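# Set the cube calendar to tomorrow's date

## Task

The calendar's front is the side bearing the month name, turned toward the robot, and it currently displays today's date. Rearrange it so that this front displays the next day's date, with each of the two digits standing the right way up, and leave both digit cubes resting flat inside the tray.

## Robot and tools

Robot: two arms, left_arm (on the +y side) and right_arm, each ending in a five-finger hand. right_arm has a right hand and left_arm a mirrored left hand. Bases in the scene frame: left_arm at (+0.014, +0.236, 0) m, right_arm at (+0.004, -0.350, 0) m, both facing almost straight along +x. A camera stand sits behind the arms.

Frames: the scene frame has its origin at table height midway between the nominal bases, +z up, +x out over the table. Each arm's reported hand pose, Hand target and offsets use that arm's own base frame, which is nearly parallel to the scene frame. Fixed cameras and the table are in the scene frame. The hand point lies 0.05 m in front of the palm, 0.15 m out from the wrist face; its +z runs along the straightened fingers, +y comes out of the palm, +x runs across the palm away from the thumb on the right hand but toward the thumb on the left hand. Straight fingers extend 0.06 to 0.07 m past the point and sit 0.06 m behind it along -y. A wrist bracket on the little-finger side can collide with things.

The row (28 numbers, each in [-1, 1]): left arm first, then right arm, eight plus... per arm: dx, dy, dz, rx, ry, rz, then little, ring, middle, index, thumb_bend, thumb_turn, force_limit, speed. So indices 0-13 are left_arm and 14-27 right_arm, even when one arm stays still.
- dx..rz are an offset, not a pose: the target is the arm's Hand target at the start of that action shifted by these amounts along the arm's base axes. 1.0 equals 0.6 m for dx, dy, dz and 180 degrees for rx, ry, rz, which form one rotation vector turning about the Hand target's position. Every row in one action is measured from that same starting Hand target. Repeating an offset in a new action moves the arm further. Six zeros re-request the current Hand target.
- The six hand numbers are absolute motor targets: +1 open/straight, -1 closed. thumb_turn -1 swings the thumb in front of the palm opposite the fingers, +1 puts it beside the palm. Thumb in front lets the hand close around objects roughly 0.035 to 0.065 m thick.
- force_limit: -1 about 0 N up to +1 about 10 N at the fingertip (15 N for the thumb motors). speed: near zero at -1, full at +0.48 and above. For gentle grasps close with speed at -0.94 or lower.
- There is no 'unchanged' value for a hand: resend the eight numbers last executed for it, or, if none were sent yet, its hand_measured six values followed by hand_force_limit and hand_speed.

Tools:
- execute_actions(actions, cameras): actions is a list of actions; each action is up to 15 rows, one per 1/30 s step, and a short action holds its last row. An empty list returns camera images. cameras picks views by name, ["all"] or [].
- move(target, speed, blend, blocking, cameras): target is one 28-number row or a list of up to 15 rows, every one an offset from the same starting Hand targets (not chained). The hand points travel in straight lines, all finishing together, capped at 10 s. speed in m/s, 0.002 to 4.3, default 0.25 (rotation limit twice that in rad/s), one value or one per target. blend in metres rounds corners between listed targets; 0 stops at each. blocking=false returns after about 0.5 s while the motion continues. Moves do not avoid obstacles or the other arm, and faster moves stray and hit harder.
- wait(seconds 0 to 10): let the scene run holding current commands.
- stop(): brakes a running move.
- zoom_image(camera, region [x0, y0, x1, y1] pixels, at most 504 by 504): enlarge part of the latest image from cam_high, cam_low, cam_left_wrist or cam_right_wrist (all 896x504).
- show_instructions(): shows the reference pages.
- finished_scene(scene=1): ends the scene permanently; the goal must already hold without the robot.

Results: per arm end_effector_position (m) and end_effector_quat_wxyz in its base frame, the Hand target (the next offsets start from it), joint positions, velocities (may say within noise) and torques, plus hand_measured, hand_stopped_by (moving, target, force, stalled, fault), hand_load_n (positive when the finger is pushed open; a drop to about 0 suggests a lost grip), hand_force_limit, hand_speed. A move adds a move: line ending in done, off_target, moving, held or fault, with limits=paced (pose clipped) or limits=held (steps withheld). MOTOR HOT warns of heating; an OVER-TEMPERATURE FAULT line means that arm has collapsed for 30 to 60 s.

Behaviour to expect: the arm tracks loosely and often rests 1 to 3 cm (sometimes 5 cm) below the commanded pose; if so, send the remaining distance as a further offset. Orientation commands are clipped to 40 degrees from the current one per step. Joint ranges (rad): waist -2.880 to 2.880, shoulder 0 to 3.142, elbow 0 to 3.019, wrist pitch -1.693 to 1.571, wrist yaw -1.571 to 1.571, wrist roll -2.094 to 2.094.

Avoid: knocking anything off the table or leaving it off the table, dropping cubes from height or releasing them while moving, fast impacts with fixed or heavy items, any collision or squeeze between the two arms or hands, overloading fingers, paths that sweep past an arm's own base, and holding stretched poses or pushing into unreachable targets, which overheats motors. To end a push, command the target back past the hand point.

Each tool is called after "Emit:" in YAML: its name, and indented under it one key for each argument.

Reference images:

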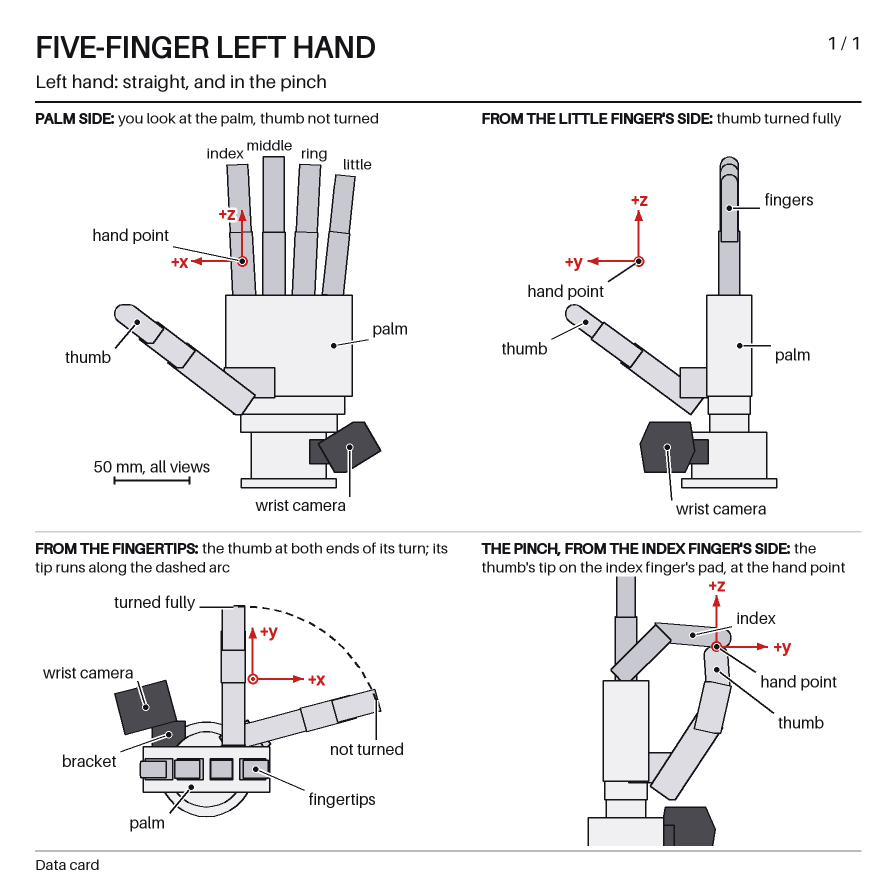

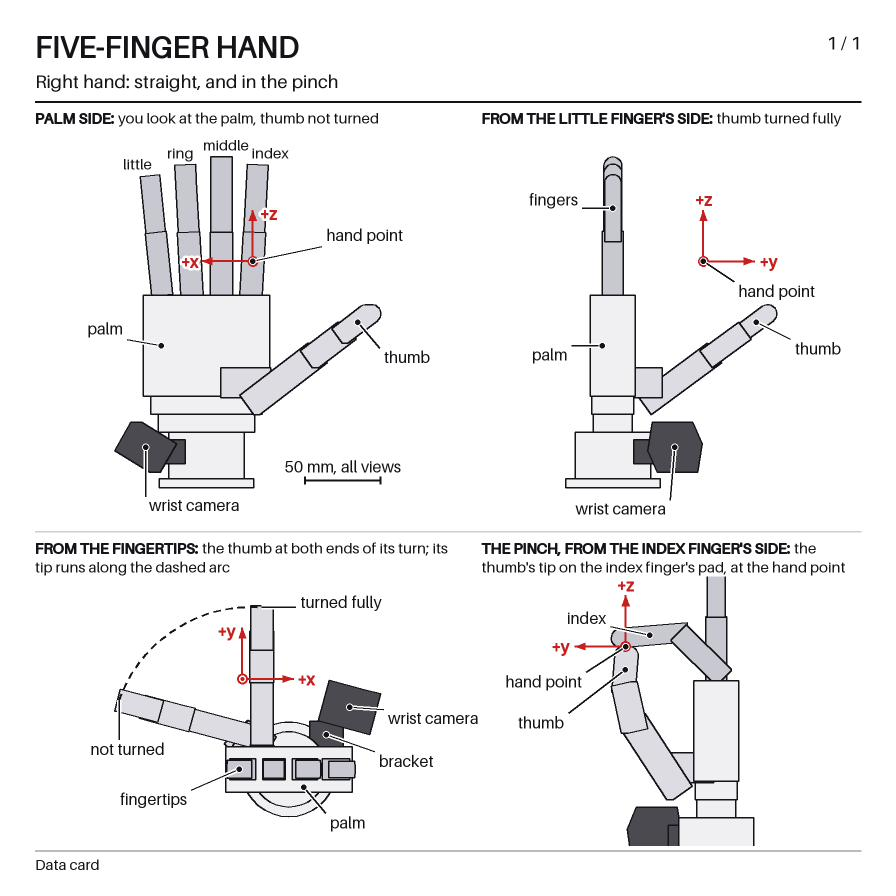

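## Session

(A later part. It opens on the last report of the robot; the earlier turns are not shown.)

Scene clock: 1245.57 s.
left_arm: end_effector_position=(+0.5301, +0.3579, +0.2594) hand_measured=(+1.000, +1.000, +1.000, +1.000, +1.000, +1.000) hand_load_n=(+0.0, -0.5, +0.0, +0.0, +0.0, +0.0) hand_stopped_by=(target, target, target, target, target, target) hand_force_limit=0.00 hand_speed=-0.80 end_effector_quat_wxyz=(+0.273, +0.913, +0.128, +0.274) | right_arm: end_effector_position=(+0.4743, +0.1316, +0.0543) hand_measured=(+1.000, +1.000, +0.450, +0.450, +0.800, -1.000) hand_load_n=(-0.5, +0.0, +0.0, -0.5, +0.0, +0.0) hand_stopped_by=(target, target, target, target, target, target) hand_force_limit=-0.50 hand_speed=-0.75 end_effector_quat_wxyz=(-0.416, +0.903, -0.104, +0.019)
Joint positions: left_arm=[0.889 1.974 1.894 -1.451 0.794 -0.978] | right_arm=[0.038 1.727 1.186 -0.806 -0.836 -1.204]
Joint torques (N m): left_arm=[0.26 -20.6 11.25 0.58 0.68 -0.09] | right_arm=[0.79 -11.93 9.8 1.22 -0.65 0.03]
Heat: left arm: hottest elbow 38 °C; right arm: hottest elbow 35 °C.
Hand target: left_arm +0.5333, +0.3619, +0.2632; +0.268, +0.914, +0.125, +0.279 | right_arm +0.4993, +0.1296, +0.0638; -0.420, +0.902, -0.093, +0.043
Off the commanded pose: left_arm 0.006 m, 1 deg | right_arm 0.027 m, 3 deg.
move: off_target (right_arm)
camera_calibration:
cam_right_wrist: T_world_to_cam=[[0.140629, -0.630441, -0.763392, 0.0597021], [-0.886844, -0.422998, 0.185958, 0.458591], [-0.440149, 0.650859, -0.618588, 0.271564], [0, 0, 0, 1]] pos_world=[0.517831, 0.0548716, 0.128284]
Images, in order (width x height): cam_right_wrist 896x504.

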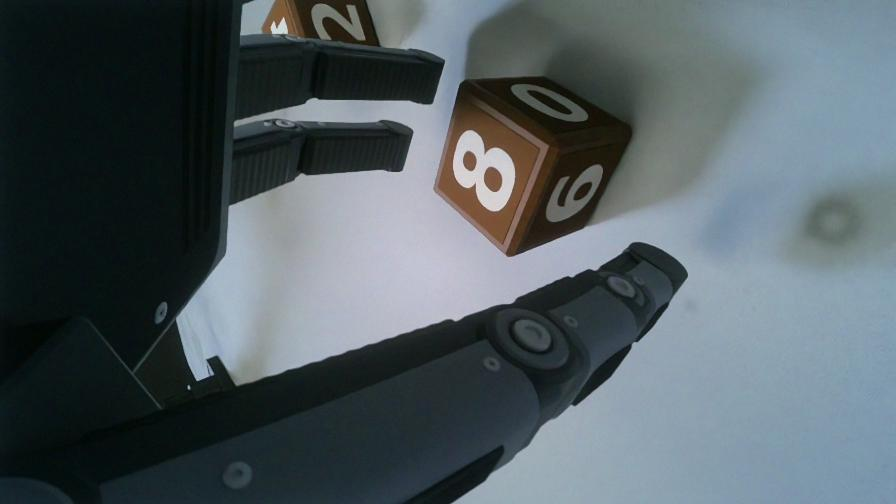

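Emit:
move:
  target: [0,0,0,0,0,0,1,1,1,1,1,1,0,-0.8, 0.016,-0.003,0.004,0,0,0,1,1,0.45,0.45,0.8,-1,-0.5,-0.75]
  speed: 0.05
  cameras: ["cam_right_wrist"]

Scene clock: 1252.60 s.
left_arm: end_effector_position=(+0.5301, +0.3579, +0.2594) hand_measured=(+1.000, +1.000, +1.000, +1.000, +1.000, +1.000) hand_load_n=(+0.0, +0.0, +0.0, +0.0, +0.0, +0.0) hand_stopped_by=(target, target, target, target, target, target) hand_force_limit=0.00 hand_speed=-0.80 end_effector_quat_wxyz=(+0.273, +0.913, +0.128, +0.274) | right_arm: end_effector_position=(+0.4878, +0.1315, +0.0575) hand_measured=(+1.000, +1.000, +0.450, +0.450, +0.800, -1.000) hand_load_n=(+0.0, +0.0, +0.0, +0.0, +0.0, +0.0) hand_stopped_by=(target, target, target, target, target, target) hand_force_limit=-0.50 hand_speed=-0.75 end_effector_quat_wxyz=(-0.417, +0.903, -0.100, +0.027)
Joint positions: left_arm=[0.889 1.974 1.894 -1.451 0.794 -0.978] | right_arm=[0.037 1.744 1.219 -0.806 -0.836 -1.206]
Joint torques (N m): left_arm=[0.5 -20.48 11.17 0.5 0.66 -0.09] | right_arm=[0.62 -11.93 10.04 0.59 -0.68 0]
Heat: left arm: hottest elbow 38 °C; right arm: hottest elbow 35 °C.
Hand target: left_arm +0.5333, +0.3619, +0.2632; +0.268, +0.914, +0.125, +0.279 | right_arm +0.5089, +0.1277, +0.0663; -0.420, +0.902, -0.093, +0.044
Off the commanded pose: left_arm 0.006 m, 1 deg | right_arm 0.023 m, 2 deg.
move: off_target (right_arm)
camera_calibration:
cam_right_wrist: T_world_to_cam=[[0.154742, -0.629855, -0.761142, 0.0531358], [-0.889778, -0.42367, 0.169699, 0.472432], [-0.429359, 0.650988, -0.625991, 0.274586], [0, 0, 0, 1]] pos_world=[0.530033, 0.0548709, 0.132161]
Images, in order (width x height): cam_right_wrist 896x504.

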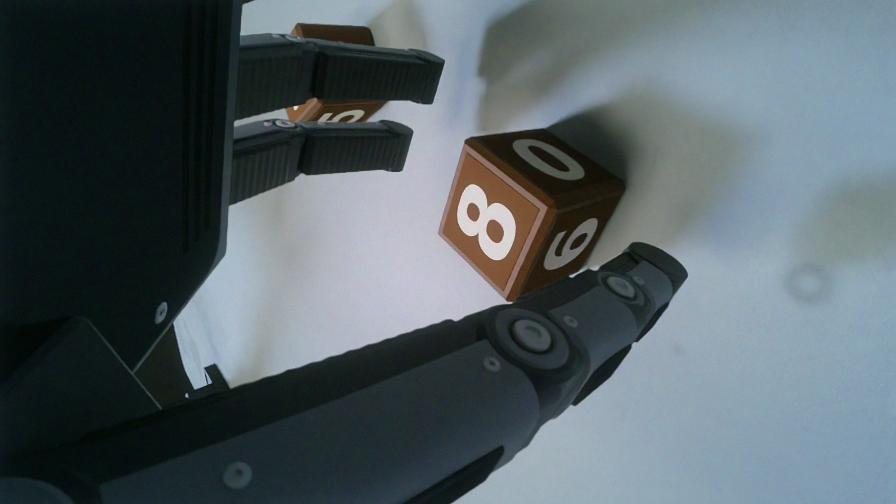

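Emit:
move:
  target:
    - [0,0,0,0,0,0,1,1,1,1,1,1,0,-0.8, -0.02,0,0.01,0,0,0,1,1,0.45,0.45,0.8,-1,-0.5,-0.75]
    - [0,0,0,0,0,0,1,1,1,1,1,1,0,-0.8, -0.014,0,-0.002,0,0,0,1,1,0.45,0.45,0.8,-1,-0.5,-0.75]
  speed: 0.06
  cameras: ["cam_right_wrist"]

Scene clock: 1261.60 s.
left_arm: end_effector_position=(+0.5301, +0.3579, +0.2594) hand_measured=(+1.000, +1.000, +1.000, +1.000, +1.000, +1.000) hand_load_n=(+0.0, +0.0, +0.0, +0.0, +0.0, +0.0) hand_stopped_by=(target, target, target, target, target, target) hand_force_limit=0.00 hand_speed=-0.80 end_effector_quat_wxyz=(+0.273, +0.913, +0.128, +0.274) | right_arm: end_effector_position=(+0.4878, +0.1315, +0.0575) hand_measured=(+1.000, +1.000, +0.450, +0.450, +0.800, -1.000) hand_load_n=(+0.0, +0.0, +0.0, +0.0, +0.0, +0.0) hand_stopped_by=(target, target, target, target, target, target) hand_force_limit=-0.50 hand_speed=-0.75 end_effector_quat_wxyz=(-0.417, +0.903, -0.100, +0.027)
Joint positions: left_arm=[0.889 1.974 1.894 -1.451 0.794 -0.978] | right_arm=[0.037 1.744 1.219 -0.806 -0.836 -1.207]
Joint torques (N m): left_arm=[0.73 -20.42 11.19 0.62 0.68 -0.09] | right_arm=[0.56 -14.27 7.83 0.9 -0.71 -0.06]
Heat: left arm: hottest elbow 38 °C; right arm: hottest elbow 36 °C.
Hand target: left_arm +0.5333, +0.3619, +0.2632; +0.268, +0.914, +0.125, +0.279 | right_arm +0.5005, +0.1277, +0.0650; -0.420, +0.902, -0.093, +0.044
Off the commanded pose: left_arm 0.006 m, 1 deg | right_arm 0.015 m, 2 deg.
move: off_target (right_arm)
camera_calibration:
cam_right_wrist: T_world_to_cam=[[0.155095, -0.629872, -0.761057, 0.0529379], [-0.889729, -0.423861, 0.169482, 0.472444], [-0.429335, 0.650848, -0.626154, 0.274602], [0, 0, 0, 1]] pos_world=[0.530033, 0.0548706, 0.132161]
Images, in order (width x height): cam_right_wrist 896x504.

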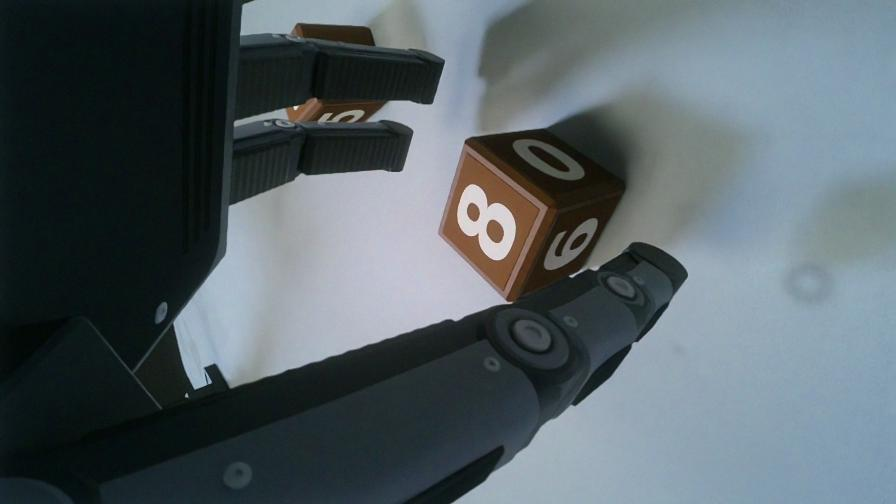

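Emit:
move:
  target: [0,0,0,0,0,0,1,1,1,1,1,1,0,-0.8, -0.013,0,-0.003,0,0,0,1,1,0.45,0.45,0.8,-1,-0.5,-0.75]
  speed: 0.06

Scene clock: 1265.30 s.
left_arm: end_effector_position=(+0.5301, +0.3579, +0.2594) hand_measured=(+1.000, +1.000, +1.000, +1.000, +1.000, +1.000) hand_load_n=(+0.0, +0.0, +0.0, +0.0, +0.0, +0.0) hand_stopped_by=(target, target, target, target, target, target) hand_force_limit=0.00 hand_speed=-0.80 end_effector_quat_wxyz=(+0.273, +0.913, +0.128, +0.274) | right_arm: end_effector_position=(+0.4885, +0.1315, +0.0575) hand_measured=(+1.000, +1.000, +0.450, +0.450, +0.800, -1.000) hand_load_n=(+0.0, +0.0, +0.0, +0.0, +0.0, +0.0) hand_stopped_by=(target, target, target, target, target, target) hand_force_limit=-0.50 hand_speed=-0.75 end_effector_quat_wxyz=(-0.417, +0.903, -0.099, +0.028)
Joint positions: left_arm=[0.889 1.974 1.894 -1.451 0.794 -0.978] | right_arm=[0.037 1.744 1.219 -0.803 -0.836 -1.207]
Joint torques (N m): left_arm=[0.38 -20.54 11.18 0.51 0.66 -0.1] | right_arm=[1.14 -14.74 5.9 1.37 -0.66 0.01]
Heat: left arm: hottest elbow 38 °C; right arm: hottest elbow 36 °C.
Hand target: left_arm +0.5333, +0.3619, +0.2632; +0.268, +0.914, +0.125, +0.279 | right_arm +0.4926, +0.1277, +0.0632; -0.420, +0.902, -0.093, +0.043
Off the commanded pose: left_arm 0.006 m, 1 deg | right_arm 0.008 m, 2 deg.
move: done

Emit:
move:
  target: [0,0,0,0,0,0,1,1,1,1,1,1,0,-0.8, -0.01,0,-0.006,0,0,0,1,1,0.45,0.45,0.8,-1,-0.5,-0.75]
  speed: 0.06
  cameras: ["cam_right_wrist"]

Scene clock: 1270.13 s.
left_arm: end_effector_position=(+0.5301, +0.3579, +0.2594) hand_measured=(+1.000, +1.000, +1.000, +1.000, +1.000, +1.000) hand_load_n=(+0.0, +0.0, +0.0, +0.0, -0.5, +0.0) hand_stopped_by=(target, target, target, target, target, target) hand_force_limit=0.00 hand_speed=-0.80 end_effector_quat_wxyz=(+0.273, +0.913, +0.128, +0.274) | right_arm: end_effector_position=(+0.4832, +0.1313, +0.0534) hand_measured=(+1.000, +1.000, +0.450, +0.450, +0.800, -1.000) hand_load_n=(+0.0, +0.0, +0.0, +0.0, +0.0, -0.5) hand_stopped_by=(target, target, target, target, target, target) hand_force_limit=-0.50 hand_speed=-0.75 end_effector_quat_wxyz=(-0.417, +0.903, -0.099, +0.028)
Joint positions: left_arm=[0.889 1.974 1.894 -1.451 0.794 -0.978] | right_arm=[0.037 1.738 1.198 -0.788 -0.836 -1.207]
Joint torques (N m): left_arm=[0.38 -20.6 11.19 0.57 0.68 -0.1] | right_arm=[1.03 -15.09 5.76 1.35 -0.66 0.01]
Heat: left arm: hottest elbow 39 °C; right arm: hottest elbow 35 °C.
Hand target: left_arm +0.5333, +0.3619, +0.2632; +0.268, +0.914, +0.125, +0.279 | right_arm +0.4867, +0.1277, +0.0596; -0.420, +0.902, -0.093, +0.043
Off the commanded pose: left_arm 0.006 m, 1 deg | right_arm 0.008 m, 2 deg.
move: done
camera_calibration:
cam_right_wrist: T_world_to_cam=[[0.15709, -0.629804, -0.760703, 0.0494886], [-0.890173, -0.423872, 0.167107, 0.469289], [-0.427685, 0.650906, -0.627221, 0.269495], [0, 0, 0, 1]] pos_world=[0.525234, 0.0546707, 0.128258]
Images, in order (width x height): cam_right_wrist 896x504.

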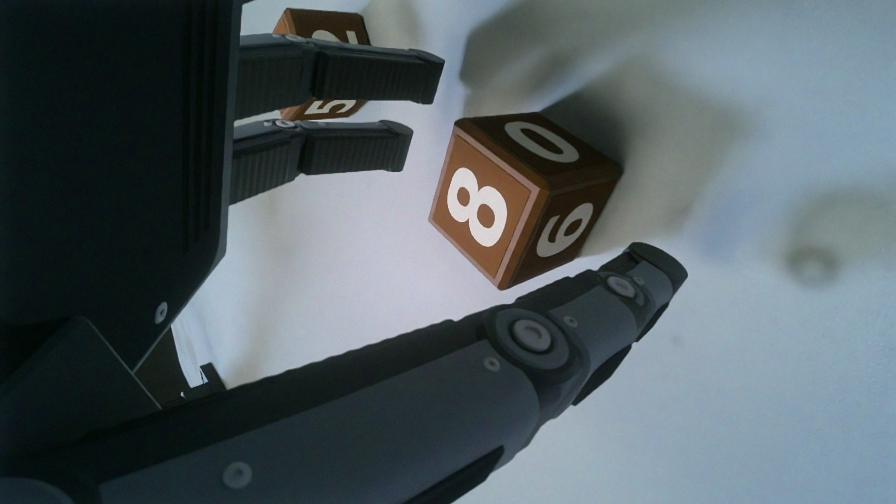

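Emit:
execute_actions:
  actions:
    - [[0,0,0,0,0,0,1,1,1,1,1,1,0,-0.8, 0,0,0,0,0,0,1,1,-0.2,-0.2,0.1,-1,-0.5,-0.9]]
    - [[0,0,0,0,0,0,1,1,1,1,1,1,0,-0.8, 0,0,0,0,0,0,1,1,-0.2,-0.2,0.1,-1,-0.5,-0.9]]

Emit:
wait:
  seconds: 2
  cameras: ["cam_right_wrist"]

Scene clock: 1278.43 s.
left_arm: end_effector_position=(+0.5301, +0.3579, +0.2594) hand_measured=(+1.000, +1.000, +1.000, +1.000, +1.000, +1.000) hand_load_n=(+0.0, +0.0, +0.0, +0.0, +0.0, +0.0) hand_stopped_by=(target, target, target, target, target, target) hand_force_limit=0.00 hand_speed=-0.80 end_effector_quat_wxyz=(+0.273, +0.913, +0.128, +0.274) | right_arm: end_effector_position=(+0.4831, +0.1313, +0.0535) hand_measured=(+1.000, +1.000, -0.014, -0.022, +0.564, -1.000) hand_load_n=(+0.0, +0.0, +3.0, +3.5, +5.5, -1.5) hand_stopped_by=(target, target, force, force, force, target) hand_force_limit=-0.50 hand_speed=-0.90 end_effector_quat_wxyz=(-0.417, +0.903, -0.099, +0.028)
Joint positions: left_arm=[0.889 1.974 1.894 -1.451 0.794 -0.978] | right_arm=[0.037 1.737 1.197 -0.788 -0.836 -1.207]
Joint torques (N m): left_arm=[0.67 -20.42 11.11 0.58 0.68 -0.09] | right_arm=[0.91 -14.51 5.79 1.28 -0.69 0.02]
Heat: left arm: hottest elbow 39 °C; right arm: hottest elbow 35 °C.
Hand target: left_arm +0.5333, +0.3619, +0.2632; +0.268, +0.914, +0.125, +0.279 | right_arm +0.4866, +0.1277, +0.0595; -0.420, +0.902, -0.093, +0.043
Off the commanded pose: left_arm 0.006 m, 1 deg | right_arm 0.008 m, 2 deg.

Scene clock: 1280.43 s.
left_arm: end_effector_position=(+0.5301, +0.3579, +0.2594) hand_measured=(+1.000, +1.000, +1.000, +1.000, +1.000, +1.000) hand_load_n=(+0.0, +0.5, +0.0, +0.0, -0.5, +0.0) hand_stopped_by=(target, target, target, target, target, target) hand_force_limit=0.00 hand_speed=-0.80 end_effector_quat_wxyz=(+0.273, +0.913, +0.128, +0.274) | right_arm: end_effector_position=(+0.4831, +0.1313, +0.0535) hand_measured=(+1.000, +1.000, -0.014, -0.022, +0.564, -1.000) hand_load_n=(+0.0, +0.0, +3.0, +3.5, +5.5, -1.5) hand_stopped_by=(target, target, force, force, force, target) hand_force_limit=-0.50 hand_speed=-0.90 end_effector_quat_wxyz=(-0.417, +0.903, -0.099, +0.028)
Joint positions: left_arm=[0.889 1.974 1.894 -1.451 0.794 -0.978] | right_arm=[0.037 1.737 1.197 -0.788 -0.836 -1.207]
Joint torques (N m): left_arm=[0.44 -20.42 11.18 0.58 0.67 -0.09] | right_arm=[0.62 -15.21 5.79 1.13 -0.66 0.01]
Heat: left arm: hottest elbow 39 °C; right arm: hottest elbow 35 °C.
Hand target: left_arm +0.5333, +0.3619, +0.2632; +0.268, +0.914, +0.125, +0.279 | right_arm +0.4866, +0.1277, +0.0595; -0.420, +0.902, -0.093, +0.043
Off the commanded pose: left_arm 0.006 m, 1 deg | right_arm 0.008 m, 2 deg.
wait: 2.00 s; at rest by 0.17 s
camera_calibration:
cam_right_wrist: T_world_to_cam=[[0.157425, -0.629802, -0.760635, 0.0493192], [-0.890217, -0.423917, 0.166756, 0.469271], [-0.42747, 0.650879, -0.627396, 0.269363], [0, 0, 0, 1]] pos_world=[0.525134, 0.0546706, 0.128257]
Images, in order (width x height): cam_right_wrist 896x504.

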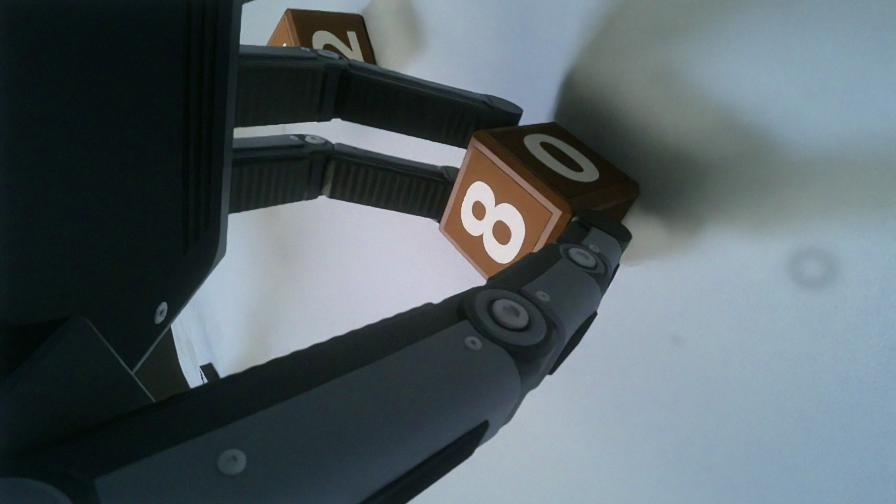

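Emit:
move:
  target:
    - [0,0,0,0,0,0,1,1,1,1,1,1,0,-0.8, 0,0,0.1675,0,0,0,1,1,-0.2,-0.2,0.1,-1,-0.5,-0.9]
    - [0,0,0,0,0,0,1,1,1,1,1,1,0,-0.8, 0.189,0.2372,0.1675,0,0,-0.3233,1,1,-0.2,-0.2,0.1,-1,-0.5,-0.9]
  speed: [0.1,0.25]
  blend: 0.02
  cameras: ["cam_right_wrist"]

Scene clock: 1292.43 s.
left_arm: end_effector_position=(+0.5301, +0.3579, +0.2594) hand_measured=(+1.000, +1.000, +1.000, +1.000, +1.000, +1.000) hand_load_n=(+0.5, +0.0, +0.0, +0.0, +0.0, +0.0) hand_stopped_by=(target, target, target, target, target, target) hand_force_limit=0.00 hand_speed=-0.80 end_effector_quat_wxyz=(+0.273, +0.913, +0.128, +0.274) | right_arm: end_effector_position=(+0.5790, +0.2572, +0.1372) hand_measured=(+1.000, +1.000, -0.014, -0.022, +0.564, -1.000) hand_load_n=(+0.0, +0.0, +3.5, +3.0, +5.0, -1.5) hand_stopped_by=(target, target, force, force, force, target) hand_force_limit=-0.50 hand_speed=-0.90 end_effector_quat_wxyz=(-0.325, +0.754, -0.523, +0.230)
Joint positions: left_arm=[0.889 1.974 1.894 -1.451 0.794 -0.978] | right_arm=[0.375 1.655 1.287 -0.385 0.02 0.009]
Joint torques (N m): left_arm=[0.62 -20.54 11.22 0.53 0.66 -0.09] | right_arm=[1.9 -13.04 11.9 2.09 0.2 0.17]
Heat: left arm: hottest elbow 39 °C; right arm: hottest elbow 34 °C.
Hand target: left_arm +0.5333, +0.3619, +0.2632; +0.268, +0.914, +0.125, +0.279 | right_arm +0.6001, +0.2700, +0.1603; -0.346, +0.743, -0.520, +0.242
Off the commanded pose: left_arm 0.006 m, 1 deg | right_arm 0.033 m, 3 deg.
move: off_target (right_arm)
camera_calibration:
cam_right_wrist: T_world_to_cam=[[-0.470714, -0.50567, -0.722998, 0.503821], [-0.827148, 0.53807, 0.162193, 0.310703], [0.307008, 0.674373, -0.671541, -0.144244], [0, 0, 0, 1]] pos_world=[0.538437, 0.184861, 0.217002]
Images, in order (width x height): cam_right_wrist 896x504.

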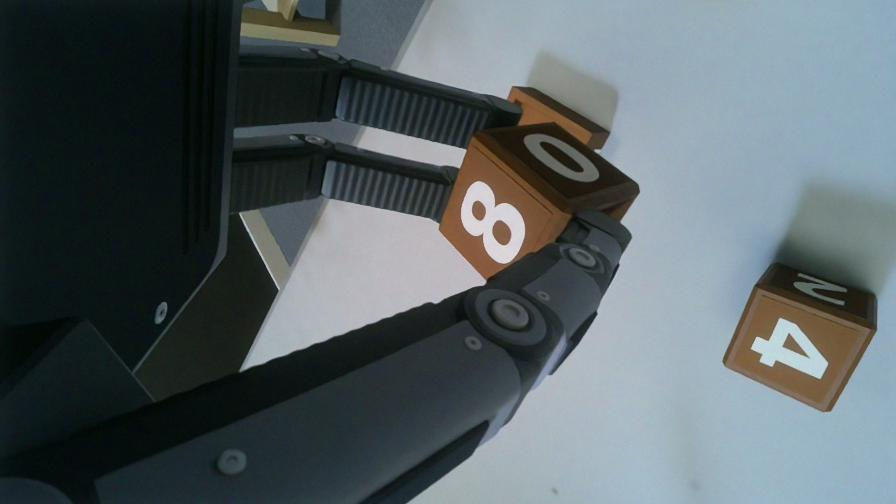

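Emit:
zoom_image:
  camera: "cam_right_wrist"
  region: [400, 40, 700, 240]

Emit:
zoom_image:
  camera: "cam_right_wrist"
  region: [696, 240, 896, 440]

Scaled by 1.680 from the camera's 896x504 image, which has a finer 1280x720 frame.

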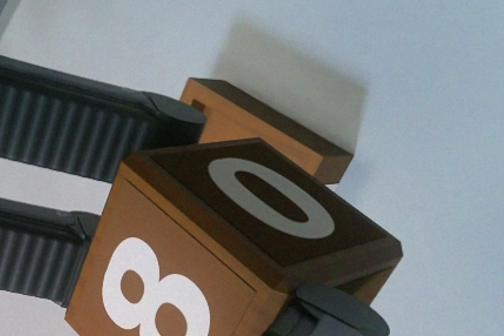

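Scaled by 2.520 from the camera's 896x504 image, which has a finer 1280x720 frame.

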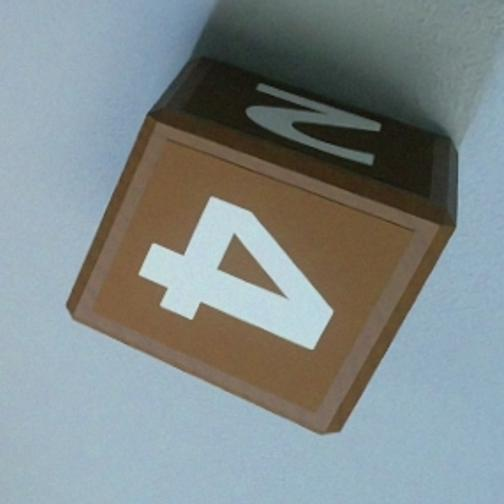

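Emit:
move:
  target: [0,0,0,0,0,0,1,1,1,1,1,1,0,-0.8, 0.06,0.12,0.01,0,0,0,1,1,-0.2,-0.2,0.1,-1,-0.5,-0.9]
  speed: 0.15
  cameras: ["cam_right_wrist"]

Scene clock: 1309.30 s.
left_arm: end_effector_position=(+0.5301, +0.3579, +0.2594) hand_measured=(+1.000, +1.000, +1.000, +1.000, +1.000, +1.000) hand_load_n=(+0.0, +0.0, +0.0, +0.0, +0.0, +0.0) hand_stopped_by=(target, target, target, target, target, target) hand_force_limit=0.00 hand_speed=-0.80 end_effector_quat_wxyz=(+0.273, +0.913, +0.128, +0.274) | right_arm: end_effector_position=(+0.6208, +0.3322, +0.1472) hand_measured=(+1.000, +1.000, -0.014, -0.022, +0.564, -1.000) hand_load_n=(+0.0, +0.0, +3.0, +3.5, +5.5, -1.5) hand_stopped_by=(target, target, force, force, force, target) hand_force_limit=-0.50 hand_speed=-0.90 end_effector_quat_wxyz=(-0.333, +0.751, -0.519, +0.236)
Joint positions: left_arm=[0.889 1.974 1.894 -1.451 0.794 -0.978] | right_arm=[0.467 1.806 1.51 -0.437 0.088 0.066]
Joint torques (N m): left_arm=[0.38 -20.25 11.17 0.54 0.67 -0.1] | right_arm=[1.67 -15.56 12.31 1.2 0.26 0.15]
Heat: left arm: hottest elbow 39 °C; right arm: hottest elbow 36 °C.
Hand target: left_arm +0.5333, +0.3619, +0.2632; +0.268, +0.914, +0.125, +0.279 | right_arm +0.6361, +0.3421, +0.1662; -0.346, +0.743, -0.519, +0.242
Off the commanded pose: left_arm 0.006 m, 1 deg | right_arm 0.026 m, 2 deg.
move: off_target (right_arm)
camera_calibration:
cam_right_wrist: T_world_to_cam=[[-0.452645, -0.502985, -0.736287, 0.558503], [-0.83242, 0.534376, 0.146692, 0.310018], [0.31967, 0.6793, -0.660577, -0.211996], [0, 0, 0, 1]] pos_world=[0.578638, 0.259261, 0.225701]
Images, in order (width x height): cam_right_wrist 896x504.

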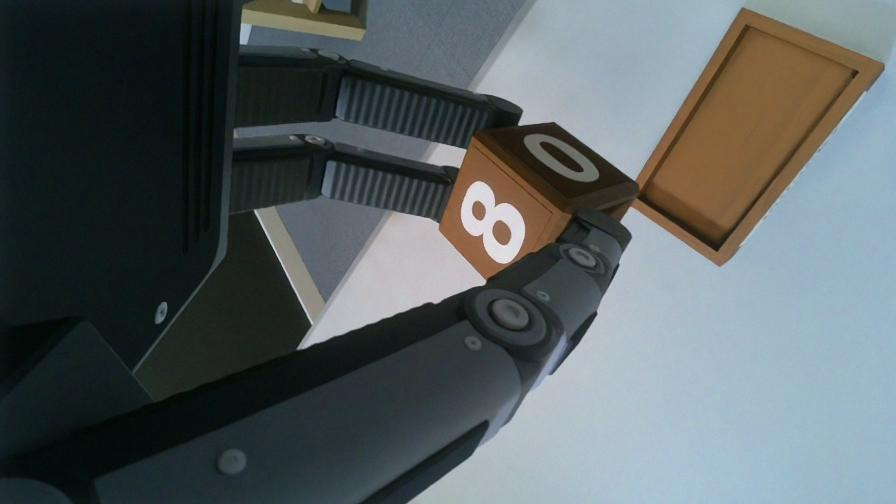

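Emit:
zoom_image:
  camera: "cam_right_wrist"
  region: [616, 0, 896, 280]

Scaled by 1.800 from the camera's 896x504 image, which has a finer 1280x720 frame.

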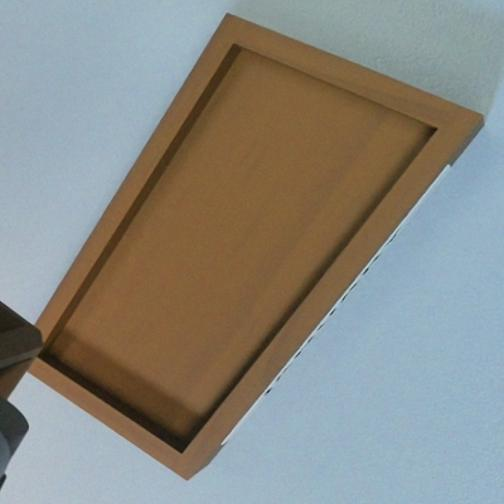

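Emit:
zoom_image:
  camera: "cam_right_wrist"
  region: [420, 100, 660, 300]

Scaled by 2.100 from the camera's 896x504 image, which has a finer 1280x720 frame.

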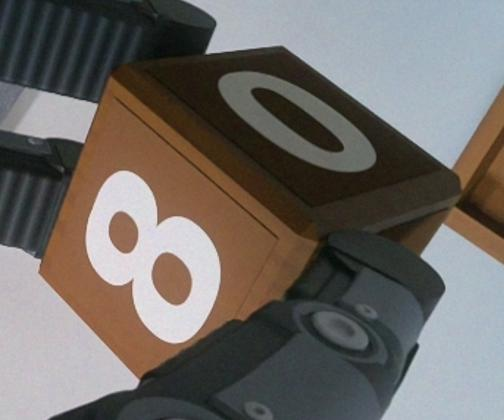

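Emit:
move:
  target:
    - [0,0,0,0,0,0,1,1,1,1,1,1,0,-0.8, 0.005,-0.1018,-0.03,0.0146,0,0.008,1,1,-0.2,-0.2,0.1,-1,-0.5,-0.9]
    - [0,0,0,0,0,0,1,1,1,1,1,1,0,-0.8, 0.005,-0.1018,-0.127,0.0146,0,0.008,1,1,-0.2,-0.2,0.1,-1,-0.5,-0.9]
  speed: 0.1
  blend: 0.01
  cameras: ["cam_right_wrist"]

Scene clock: 1380.83 s.
left_arm: end_effector_position=(+0.5301, +0.3579, +0.2594) hand_measured=(+1.000, +1.000, +1.000, +1.000, +1.000, +1.000) hand_load_n=(+0.0, +0.0, +0.0, +0.0, +0.0, +0.0) hand_stopped_by=(target, target, target, target, target, target) hand_force_limit=0.00 hand_speed=-0.80 end_effector_quat_wxyz=(+0.273, +0.913, +0.128, +0.274) | right_arm: end_effector_position=(+0.6355, +0.2815, +0.0952) hand_measured=(+1.000, +1.000, -0.014, -0.022, +0.564, -1.000) hand_load_n=(+0.0, +0.0, +3.0, +3.5, +5.5, -1.5) hand_stopped_by=(target, target, force, force, force, target) hand_force_limit=-0.50 hand_speed=-0.90 end_effector_quat_wxyz=(-0.363, +0.740, -0.520, +0.223)
Joint positions: left_arm=[0.889 1.974 1.894 -1.451 0.794 -0.978] | right_arm=[0.36 1.826 1.369 -0.234 -0.037 0.032]
Joint torques (N m): left_arm=[0.79 -20.19 11.23 0.58 0.67 -0.09] | right_arm=[0.97 -15.97 7.25 2.81 -0.1 0.02]
Heat: left arm: hottest elbow 39 °C; right arm: hottest elbow 42 °C.
Hand target: left_arm +0.5333, +0.3619, +0.2632; +0.268, +0.914, +0.125, +0.279 | right_arm +0.6389, +0.2810, +0.0898; -0.366, +0.741, -0.516, +0.226
Off the commanded pose: left_arm 0.006 m, 1 deg | right_arm 0.006 m, 1 deg.
move: done
camera_calibration:
cam_right_wrist: T_world_to_cam=[[-0.436958, -0.456147, -0.77524, 0.481906], [-0.839686, 0.51586, 0.169753, 0.364704], [0.322483, 0.725133, -0.608429, -0.236349], [0, 0, 0, 1]] pos_world=[0.593028, 0.203069, 0.167881]
Images, in order (width x height): cam_right_wrist 896x504.

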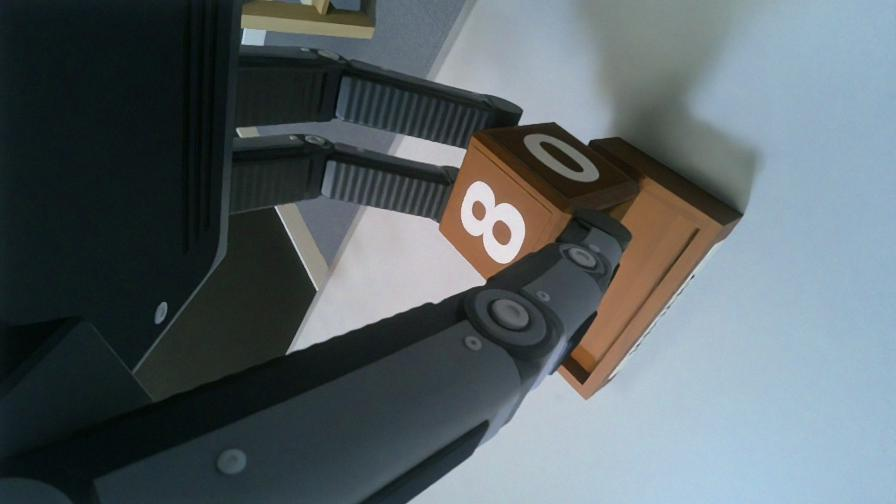

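Emit:
zoom_image:
  camera: "cam_right_wrist"
  region: [540, 110, 780, 410]

Scaled by 1.680 from the camera's 896x504 image, which has a finer 1280x720 frame.

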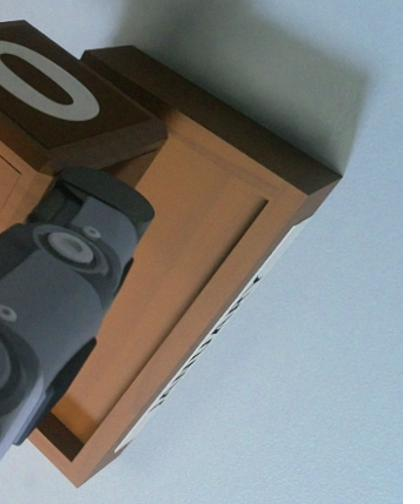

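Emit:
move:
  target: [0,0,0,0,0,0,1,1,1,1,1,1,0,-0.8, -0.035,0.0067,-0.005,-0.0065,0.003,0.011,1,1,-0.2,-0.2,0.1,-1,-0.5,-0.9]
  speed: 0.08
  cameras: ["cam_right_wrist"]

Scene clock: 1407.17 s.
left_arm: end_effector_position=(+0.5301, +0.3579, +0.2594) hand_measured=(+1.000, +1.000, +1.000, +1.000, +1.000, +1.000) hand_load_n=(+0.0, +0.0, -0.5, +0.0, +0.0, +0.0) hand_stopped_by=(target, target, target, target, target, target) hand_force_limit=0.00 hand_speed=-0.80 end_effector_quat_wxyz=(+0.273, +0.913, +0.128, +0.274) | right_arm: end_effector_position=(+0.6209, +0.2778, +0.0788) hand_measured=(+1.000, +1.000, -0.014, -0.022, +0.564, -1.000) hand_load_n=(+0.0, +0.0, +4.0, +1.5, +5.0, -1.0) hand_stopped_by=(target, target, force, force, force, target) hand_force_limit=-0.50 hand_speed=-0.90 end_effector_quat_wxyz=(-0.350, +0.752, -0.515, +0.216)
Joint positions: left_arm=[0.889 1.974 1.894 -1.451 0.794 -0.978] | right_arm=[0.364 1.822 1.331 -0.232 -0.04 0.011]
Joint torques (N m): left_arm=[0.85 -20.42 11.19 0.65 0.66 -0.09] | right_arm=[2.61 -17.08 6.52 2.43 -0.14 -0.08]
Heat: left arm: hottest elbow 39 °C; right arm: hottest elbow 38 °C.
Hand target: left_arm +0.5333, +0.3619, +0.2632; +0.268, +0.914, +0.125, +0.279 | right_arm +0.6181, +0.2850, +0.0871; -0.360, +0.755, -0.502, +0.221
Off the commanded pose: left_arm 0.006 m, 1 deg | right_arm 0.011 m, 2 deg.
move: off_target (right_arm)
camera_calibration:
cam_right_wrist: T_world_to_cam=[[-0.446081, -0.483037, -0.75345, 0.472569], [-0.845535, 0.503427, 0.177853, 0.363529], [0.293398, 0.716405, -0.632994, -0.216498], [0, 0, 0, 1]] pos_world=[0.5817, 0.200358, 0.15436]
Images, in order (width x height): cam_right_wrist 896x504.

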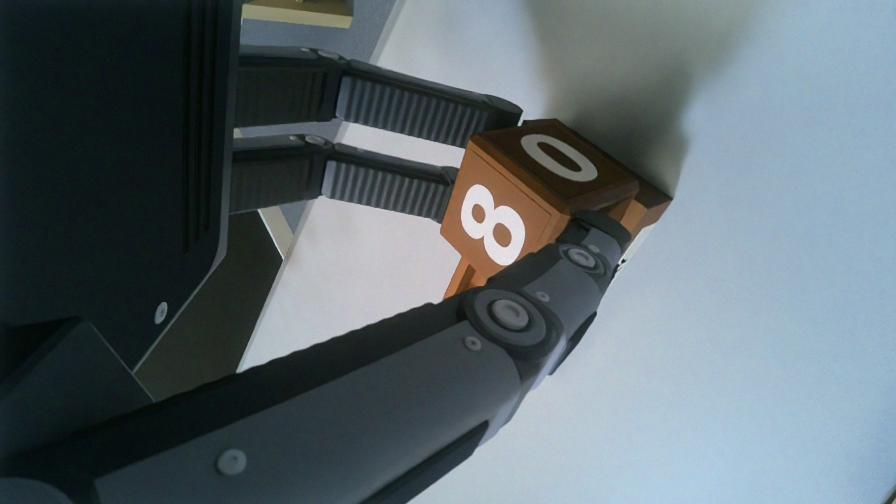

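Emit:
zoom_image:
  camera: "cam_right_wrist"
  region: [420, 100, 700, 320]

Scaled by 1.800 from the camera's 896x504 image, which has a finer 1280x720 frame.

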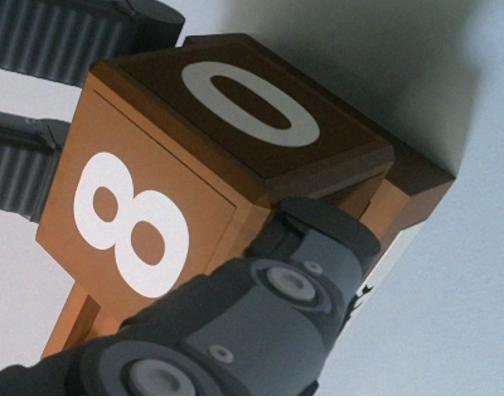

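Emit:
move:
  target: [0,0,0,0,0,0,1,1,1,1,1,1,0,-0.8, 0.005,0.017,0.023,0,-0.004,0.003,1,1,-0.2,-0.2,0.1,-1,-0.5,-0.9]
  speed: 0.06
  cameras: ["cam_right_wrist"]

Scene clock: 1424.27 s.
left_arm: end_effector_position=(+0.5301, +0.3579, +0.2594) hand_measured=(+1.000, +1.000, +1.000, +1.000, +1.000, +1.000) hand_load_n=(+0.0, +0.0, +0.0, +0.0, +0.0, +0.0) hand_stopped_by=(target, target, target, target, target, target) hand_force_limit=0.00 hand_speed=-0.80 end_effector_quat_wxyz=(+0.273, +0.913, +0.128, +0.274) | right_arm: end_effector_position=(+0.6162, +0.2878, +0.0788) hand_measured=(+1.000, +1.000, -0.014, -0.022, +0.564, -1.000) hand_load_n=(+0.0, +0.0, +4.0, +1.5, +5.0, -1.0) hand_stopped_by=(target, target, force, force, force, target) hand_force_limit=-0.50 hand_speed=-0.90 end_effector_quat_wxyz=(-0.352, +0.757, -0.508, +0.214)
Joint positions: left_arm=[0.889 1.974 1.894 -1.451 0.794 -0.978] | right_arm=[0.38 1.822 1.331 -0.232 -0.04 0.009]
Joint torques (N m): left_arm=[0.5 -20.6 11.19 0.53 0.68 -0.08] | right_arm=[2.14 -17.79 8.7 1.58 0.15 -0.05]
Heat: left arm: hottest elbow 39 °C; right arm: hottest elbow 37 °C.
Hand target: left_arm +0.5333, +0.3619, +0.2632; +0.268, +0.914, +0.125, +0.279 | right_arm +0.6211, +0.2951, +0.1009; -0.364, +0.756, -0.496, +0.224
Off the commanded pose: left_arm 0.006 m, 1 deg | right_arm 0.024 m, 2 deg.
move: off_target (right_arm)
camera_calibration:
cam_right_wrist: T_world_to_cam=[[-0.436828, -0.492071, -0.753025, 0.4721], [-0.854527, 0.488501, 0.176494, 0.364533], [0.281006, 0.720578, -0.633879, -0.215825], [0, 0, 0, 1]] pos_world=[0.578378, 0.20975, 0.154358]
Images, in order (width x height): cam_right_wrist 896x504.

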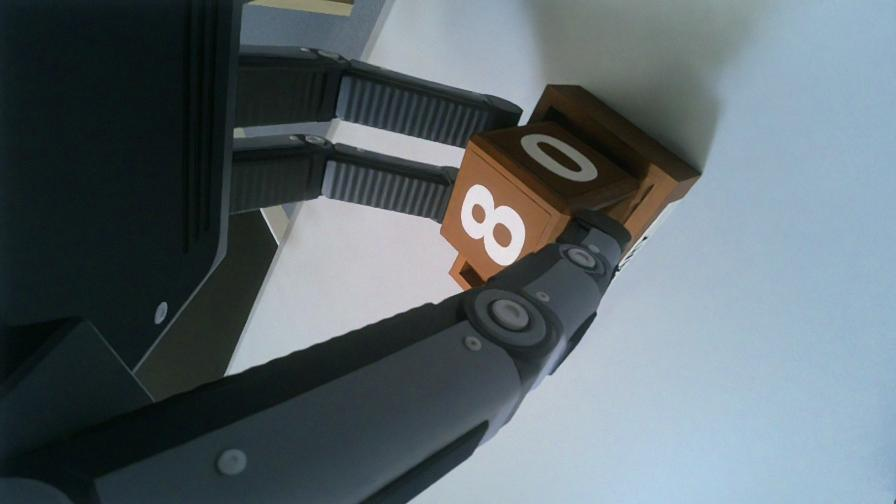

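Emit:
zoom_image:
  camera: "cam_right_wrist"
  region: [430, 70, 710, 300]

Scaled by 1.800 from the camera's 896x504 image, which has a finer 1280x720 frame.

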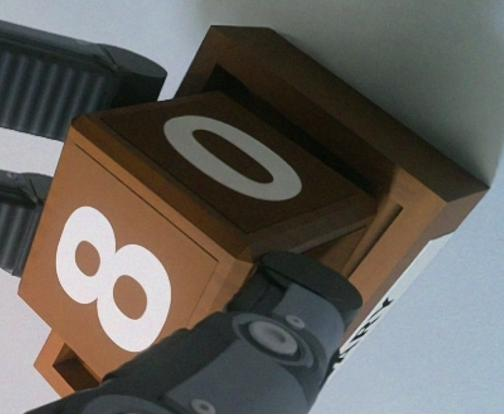

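Emit:
move:
  target: [0,0,0,0,0,0,1,1,1,1,1,1,0,-0.8, -0.005,-0.003,-0.05,0,0,-0.014,1,1,-0.2,-0.2,0.1,-1,-0.5,-0.9]
  speed: 0.04
  cameras: ["cam_right_wrist"]

Scene clock: 1441.57 s.
left_arm: end_effector_position=(+0.5301, +0.3579, +0.2594) hand_measured=(+1.000, +1.000, +1.000, +1.000, +1.000, +1.000) hand_load_n=(+0.0, +0.5, +0.0, +0.0, +0.0, +0.0) hand_stopped_by=(target, target, target, target, target, target) hand_force_limit=0.00 hand_speed=-0.80 end_effector_quat_wxyz=(+0.273, +0.913, +0.128, +0.274) | right_arm: end_effector_position=(+0.6204, +0.2879, +0.0760) hand_measured=(+1.000, +1.000, -0.014, -0.024, +0.564, -1.000) hand_load_n=(+0.0, +0.0, +3.0, +0.0, +3.0, +0.0) hand_stopped_by=(target, target, force, force, force, target) hand_force_limit=-0.50 hand_speed=-0.90 end_effector_quat_wxyz=(-0.356, +0.746, -0.512, +0.233)
Joint positions: left_arm=[0.889 1.974 1.894 -1.451 0.794 -0.978] | right_arm=[0.388 1.822 1.309 -0.179 -0.002 0.02]
Joint torques (N m): left_arm=[0.56 -20.42 11.14 0.58 0.67 -0.09] | right_arm=[2.08 -15.79 6.37 2.58 0.26 0.19]
Heat: left arm: hottest elbow 39 °C; right arm: hottest elbow 37 °C.
Hand target: left_arm +0.5333, +0.3619, +0.2632; +0.268, +0.914, +0.125, +0.279 | right_arm +0.6181, +0.2933, +0.0708; -0.359, +0.744, -0.513, +0.232
Off the commanded pose: left_arm 0.006 m, 1 deg | right_arm 0.008 m, 0 deg.
move: done
camera_calibration:
cam_right_wrist: T_world_to_cam=[[-0.424416, -0.482187, -0.766398, 0.462435], [-0.845717, 0.513474, 0.145284, 0.358239], [0.323471, 0.709817, -0.62572, -0.242637], [0, 0, 0, 1]] pos_world=[0.577719, 0.211261, 0.15054]
Images, in order (width x height): cam_right_wrist 896x504.

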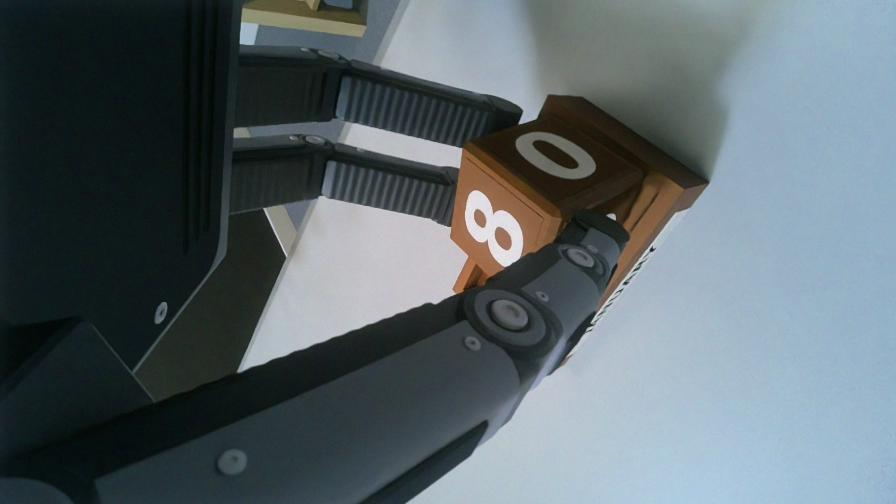

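Emit:
zoom_image:
  camera: "cam_right_wrist"
  region: [430, 70, 710, 300]

Scaled by 1.800 from the camera's 896x504 image, which has a finer 1280x720 frame.

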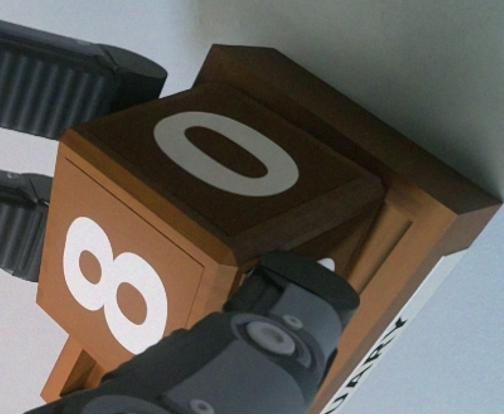

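Emit:
zoom_image:
  camera: "cam_right_wrist"
  region: [540, 80, 720, 240]

Scaled by 2.800 from the camera's 896x504 image, which has a finer 1280x720 frame.

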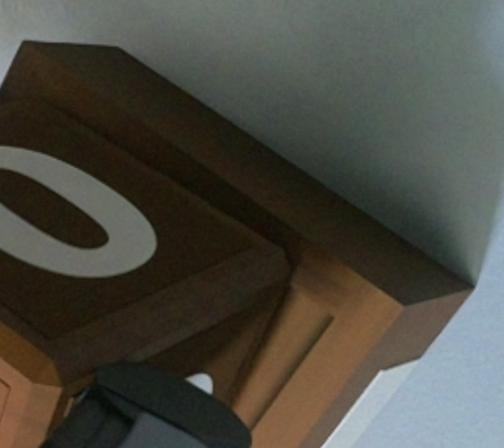

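Emit:
move:
  target:
    - [0,0,0,0,0,0,1,1,1,1,1,1,0,-0.8, 0,0,0.025,0,0,0,1,1,-0.2,-0.2,0.1,-1,-0.5,-0.9]
    - [0,0,0,0,0,0,1,1,1,1,1,1,0,-0.8, -0.012,0.01,0.022,0,0,0,1,1,-0.2,-0.2,0.1,-1,-0.5,-0.9]
  speed: 0.06
  blend: 0
  cameras: ["cam_right_wrist"]

Scene clock: 1488.47 s.
left_arm: end_effector_position=(+0.5301, +0.3579, +0.2594) hand_measured=(+1.000, +1.000, +1.000, +1.000, +1.000, +1.000) hand_load_n=(+0.0, +0.0, +0.0, +0.0, +0.0, +0.0) hand_stopped_by=(target, target, target, target, target, target) hand_force_limit=0.00 hand_speed=-0.80 end_effector_quat_wxyz=(+0.273, +0.913, +0.128, +0.274) | right_arm: end_effector_position=(+0.6173, +0.2954, +0.0768) hand_measured=(+1.000, +1.000, -0.014, -0.024, +0.564, -1.000) hand_load_n=(+0.0, -0.5, +3.0, +0.0, +2.5, +0.5) hand_stopped_by=(target, target, force, force, force, target) hand_force_limit=-0.50 hand_speed=-0.90 end_effector_quat_wxyz=(-0.356, +0.746, -0.512, +0.234)
Joint positions: left_arm=[0.889 1.974 1.894 -1.451 0.794 -0.978] | right_arm=[0.402 1.821 1.309 -0.179 0.01 0.029]
Joint torques (N m): left_arm=[0.67 -20.42 11.21 0.59 0.67 -0.08] | right_arm=[2.02 -17.61 6.48 1.47 0.21 0.15]
Heat: left arm: hottest elbow 39 °C; right arm: hottest elbow 35 °C.
Hand target: left_arm +0.5333, +0.3619, +0.2632; +0.268, +0.914, +0.125, +0.279 | right_arm +0.6108, +0.2993, +0.0841; -0.359, +0.744, -0.513, +0.232
Off the commanded pose: left_arm 0.006 m, 1 deg | right_arm 0.010 m, 0 deg.
move: done
camera_calibration:
cam_right_wrist: T_world_to_cam=[[-0.42322, -0.482595, -0.766803, 0.464692], [-0.845942, 0.513551, 0.143691, 0.351934], [0.324448, 0.709484, -0.625592, -0.246995], [0, 0, 0, 1]] pos_world=[0.574519, 0.218761, 0.151239]
Images, in order (width x height): cam_right_wrist 896x504.

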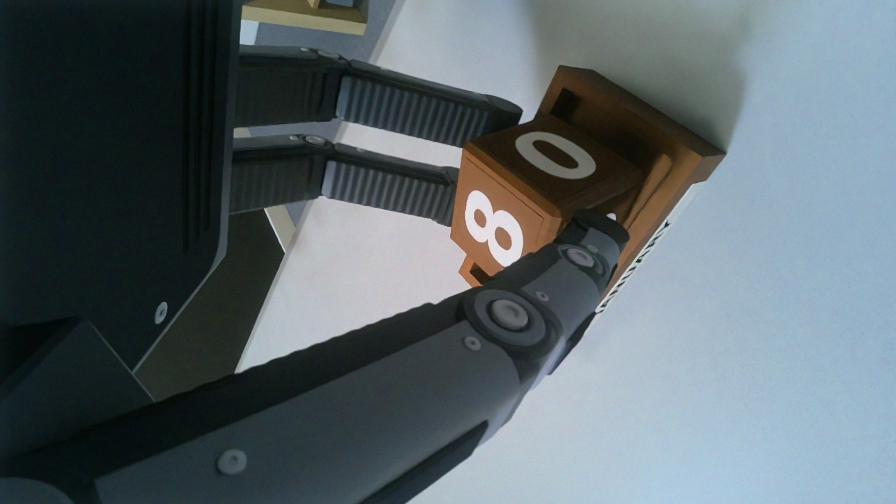

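Emit:
zoom_image:
  camera: "cam_right_wrist"
  region: [540, 50, 740, 250]

Scaled by 2.520 from the camera's 896x504 image, which has a finer 1280x720 frame.

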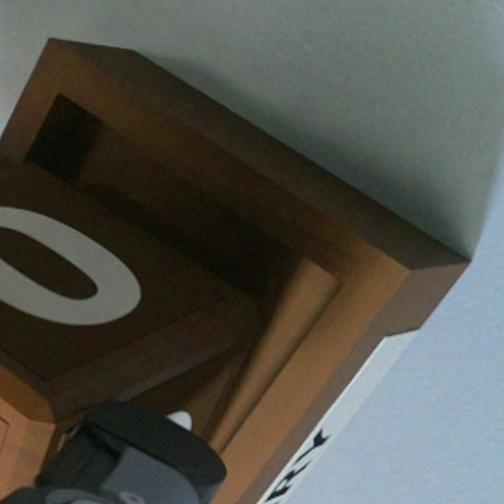

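Emit:
move:
  target:
    - [0,0,0,0,0,0,1,1,1,1,1,1,0,-0.8, 0,-0.0155,0,0,0,0,1,1,-0.2,-0.2,0.1,-1,-0.5,-0.9]
    - [0,0,0,0,0,0,1,1,1,1,1,1,0,-0.8, 0,-0.0155,-0.015,0,0,0,1,1,-0.2,-0.2,0.1,-1,-0.5,-0.9]
  speed: 0.04
  blend: 0
  cameras: ["cam_right_wrist"]

Scene clock: 1505.80 s.
left_arm: end_effector_position=(+0.5301, +0.3579, +0.2594) hand_measured=(+1.000, +1.000, +1.000, +1.000, +1.000, +1.000) hand_load_n=(+0.0, +0.0, +0.0, +0.0, +0.0, +0.0) hand_stopped_by=(target, target, target, target, target, target) hand_force_limit=0.00 hand_speed=-0.80 end_effector_quat_wxyz=(+0.273, +0.913, +0.128, +0.274) | right_arm: end_effector_position=(+0.6095, +0.2928, +0.0724) hand_measured=(+1.000, +1.000, -0.014, -0.024, +0.564, -1.000) hand_load_n=(+0.0, +0.0, +2.5, +1.0, +2.5, +0.0) hand_stopped_by=(target, target, force, force, force, target) hand_force_limit=-0.50 hand_speed=-0.90 end_effector_quat_wxyz=(-0.353, +0.749, -0.512, +0.229)
Joint positions: left_arm=[0.889 1.974 1.894 -1.451 0.794 -0.978] | right_arm=[0.402 1.811 1.288 -0.179 0.006 0.029]
Joint torques (N m): left_arm=[0.67 -20.13 11.19 0.59 0.66 -0.08] | right_arm=[0.79 -16.32 6.48 2.55 -0.1 0.08]
Heat: left arm: hottest elbow 39 °C; right arm: hottest elbow 34 °C.
Hand target: left_arm +0.5333, +0.3619, +0.2632; +0.268, +0.914, +0.125, +0.279 | right_arm +0.6109, +0.2900, +0.0751; -0.359, +0.744, -0.513, +0.232
Off the commanded pose: left_arm 0.006 m, 1 deg | right_arm 0.004 m, 1 deg.
move: done
camera_calibration:
cam_right_wrist: T_world_to_cam=[[-0.43112, -0.485409, -0.760601, 0.461947], [-0.845403, 0.511895, 0.1525, 0.346746], [0.315323, 0.70876, -0.631055, -0.239184], [0, 0, 0, 1]] pos_world=[0.567715, 0.21626, 0.14754]
Images, in order (width x height): cam_right_wrist 896x504.

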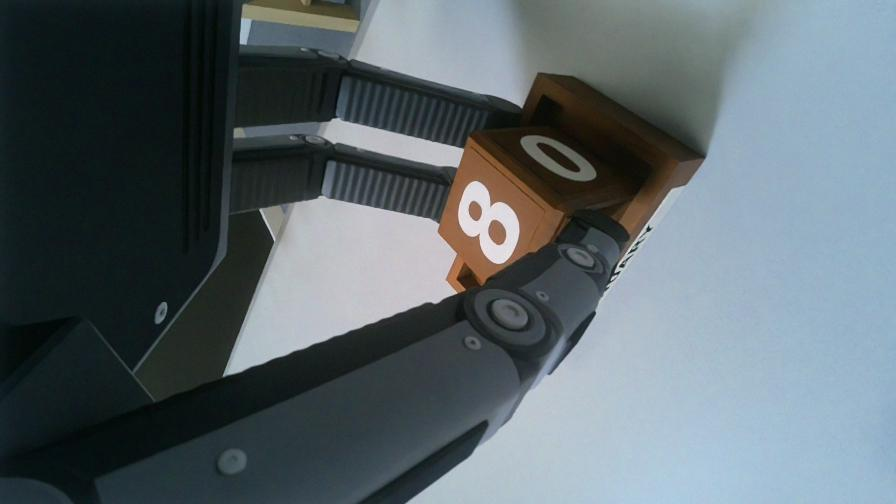

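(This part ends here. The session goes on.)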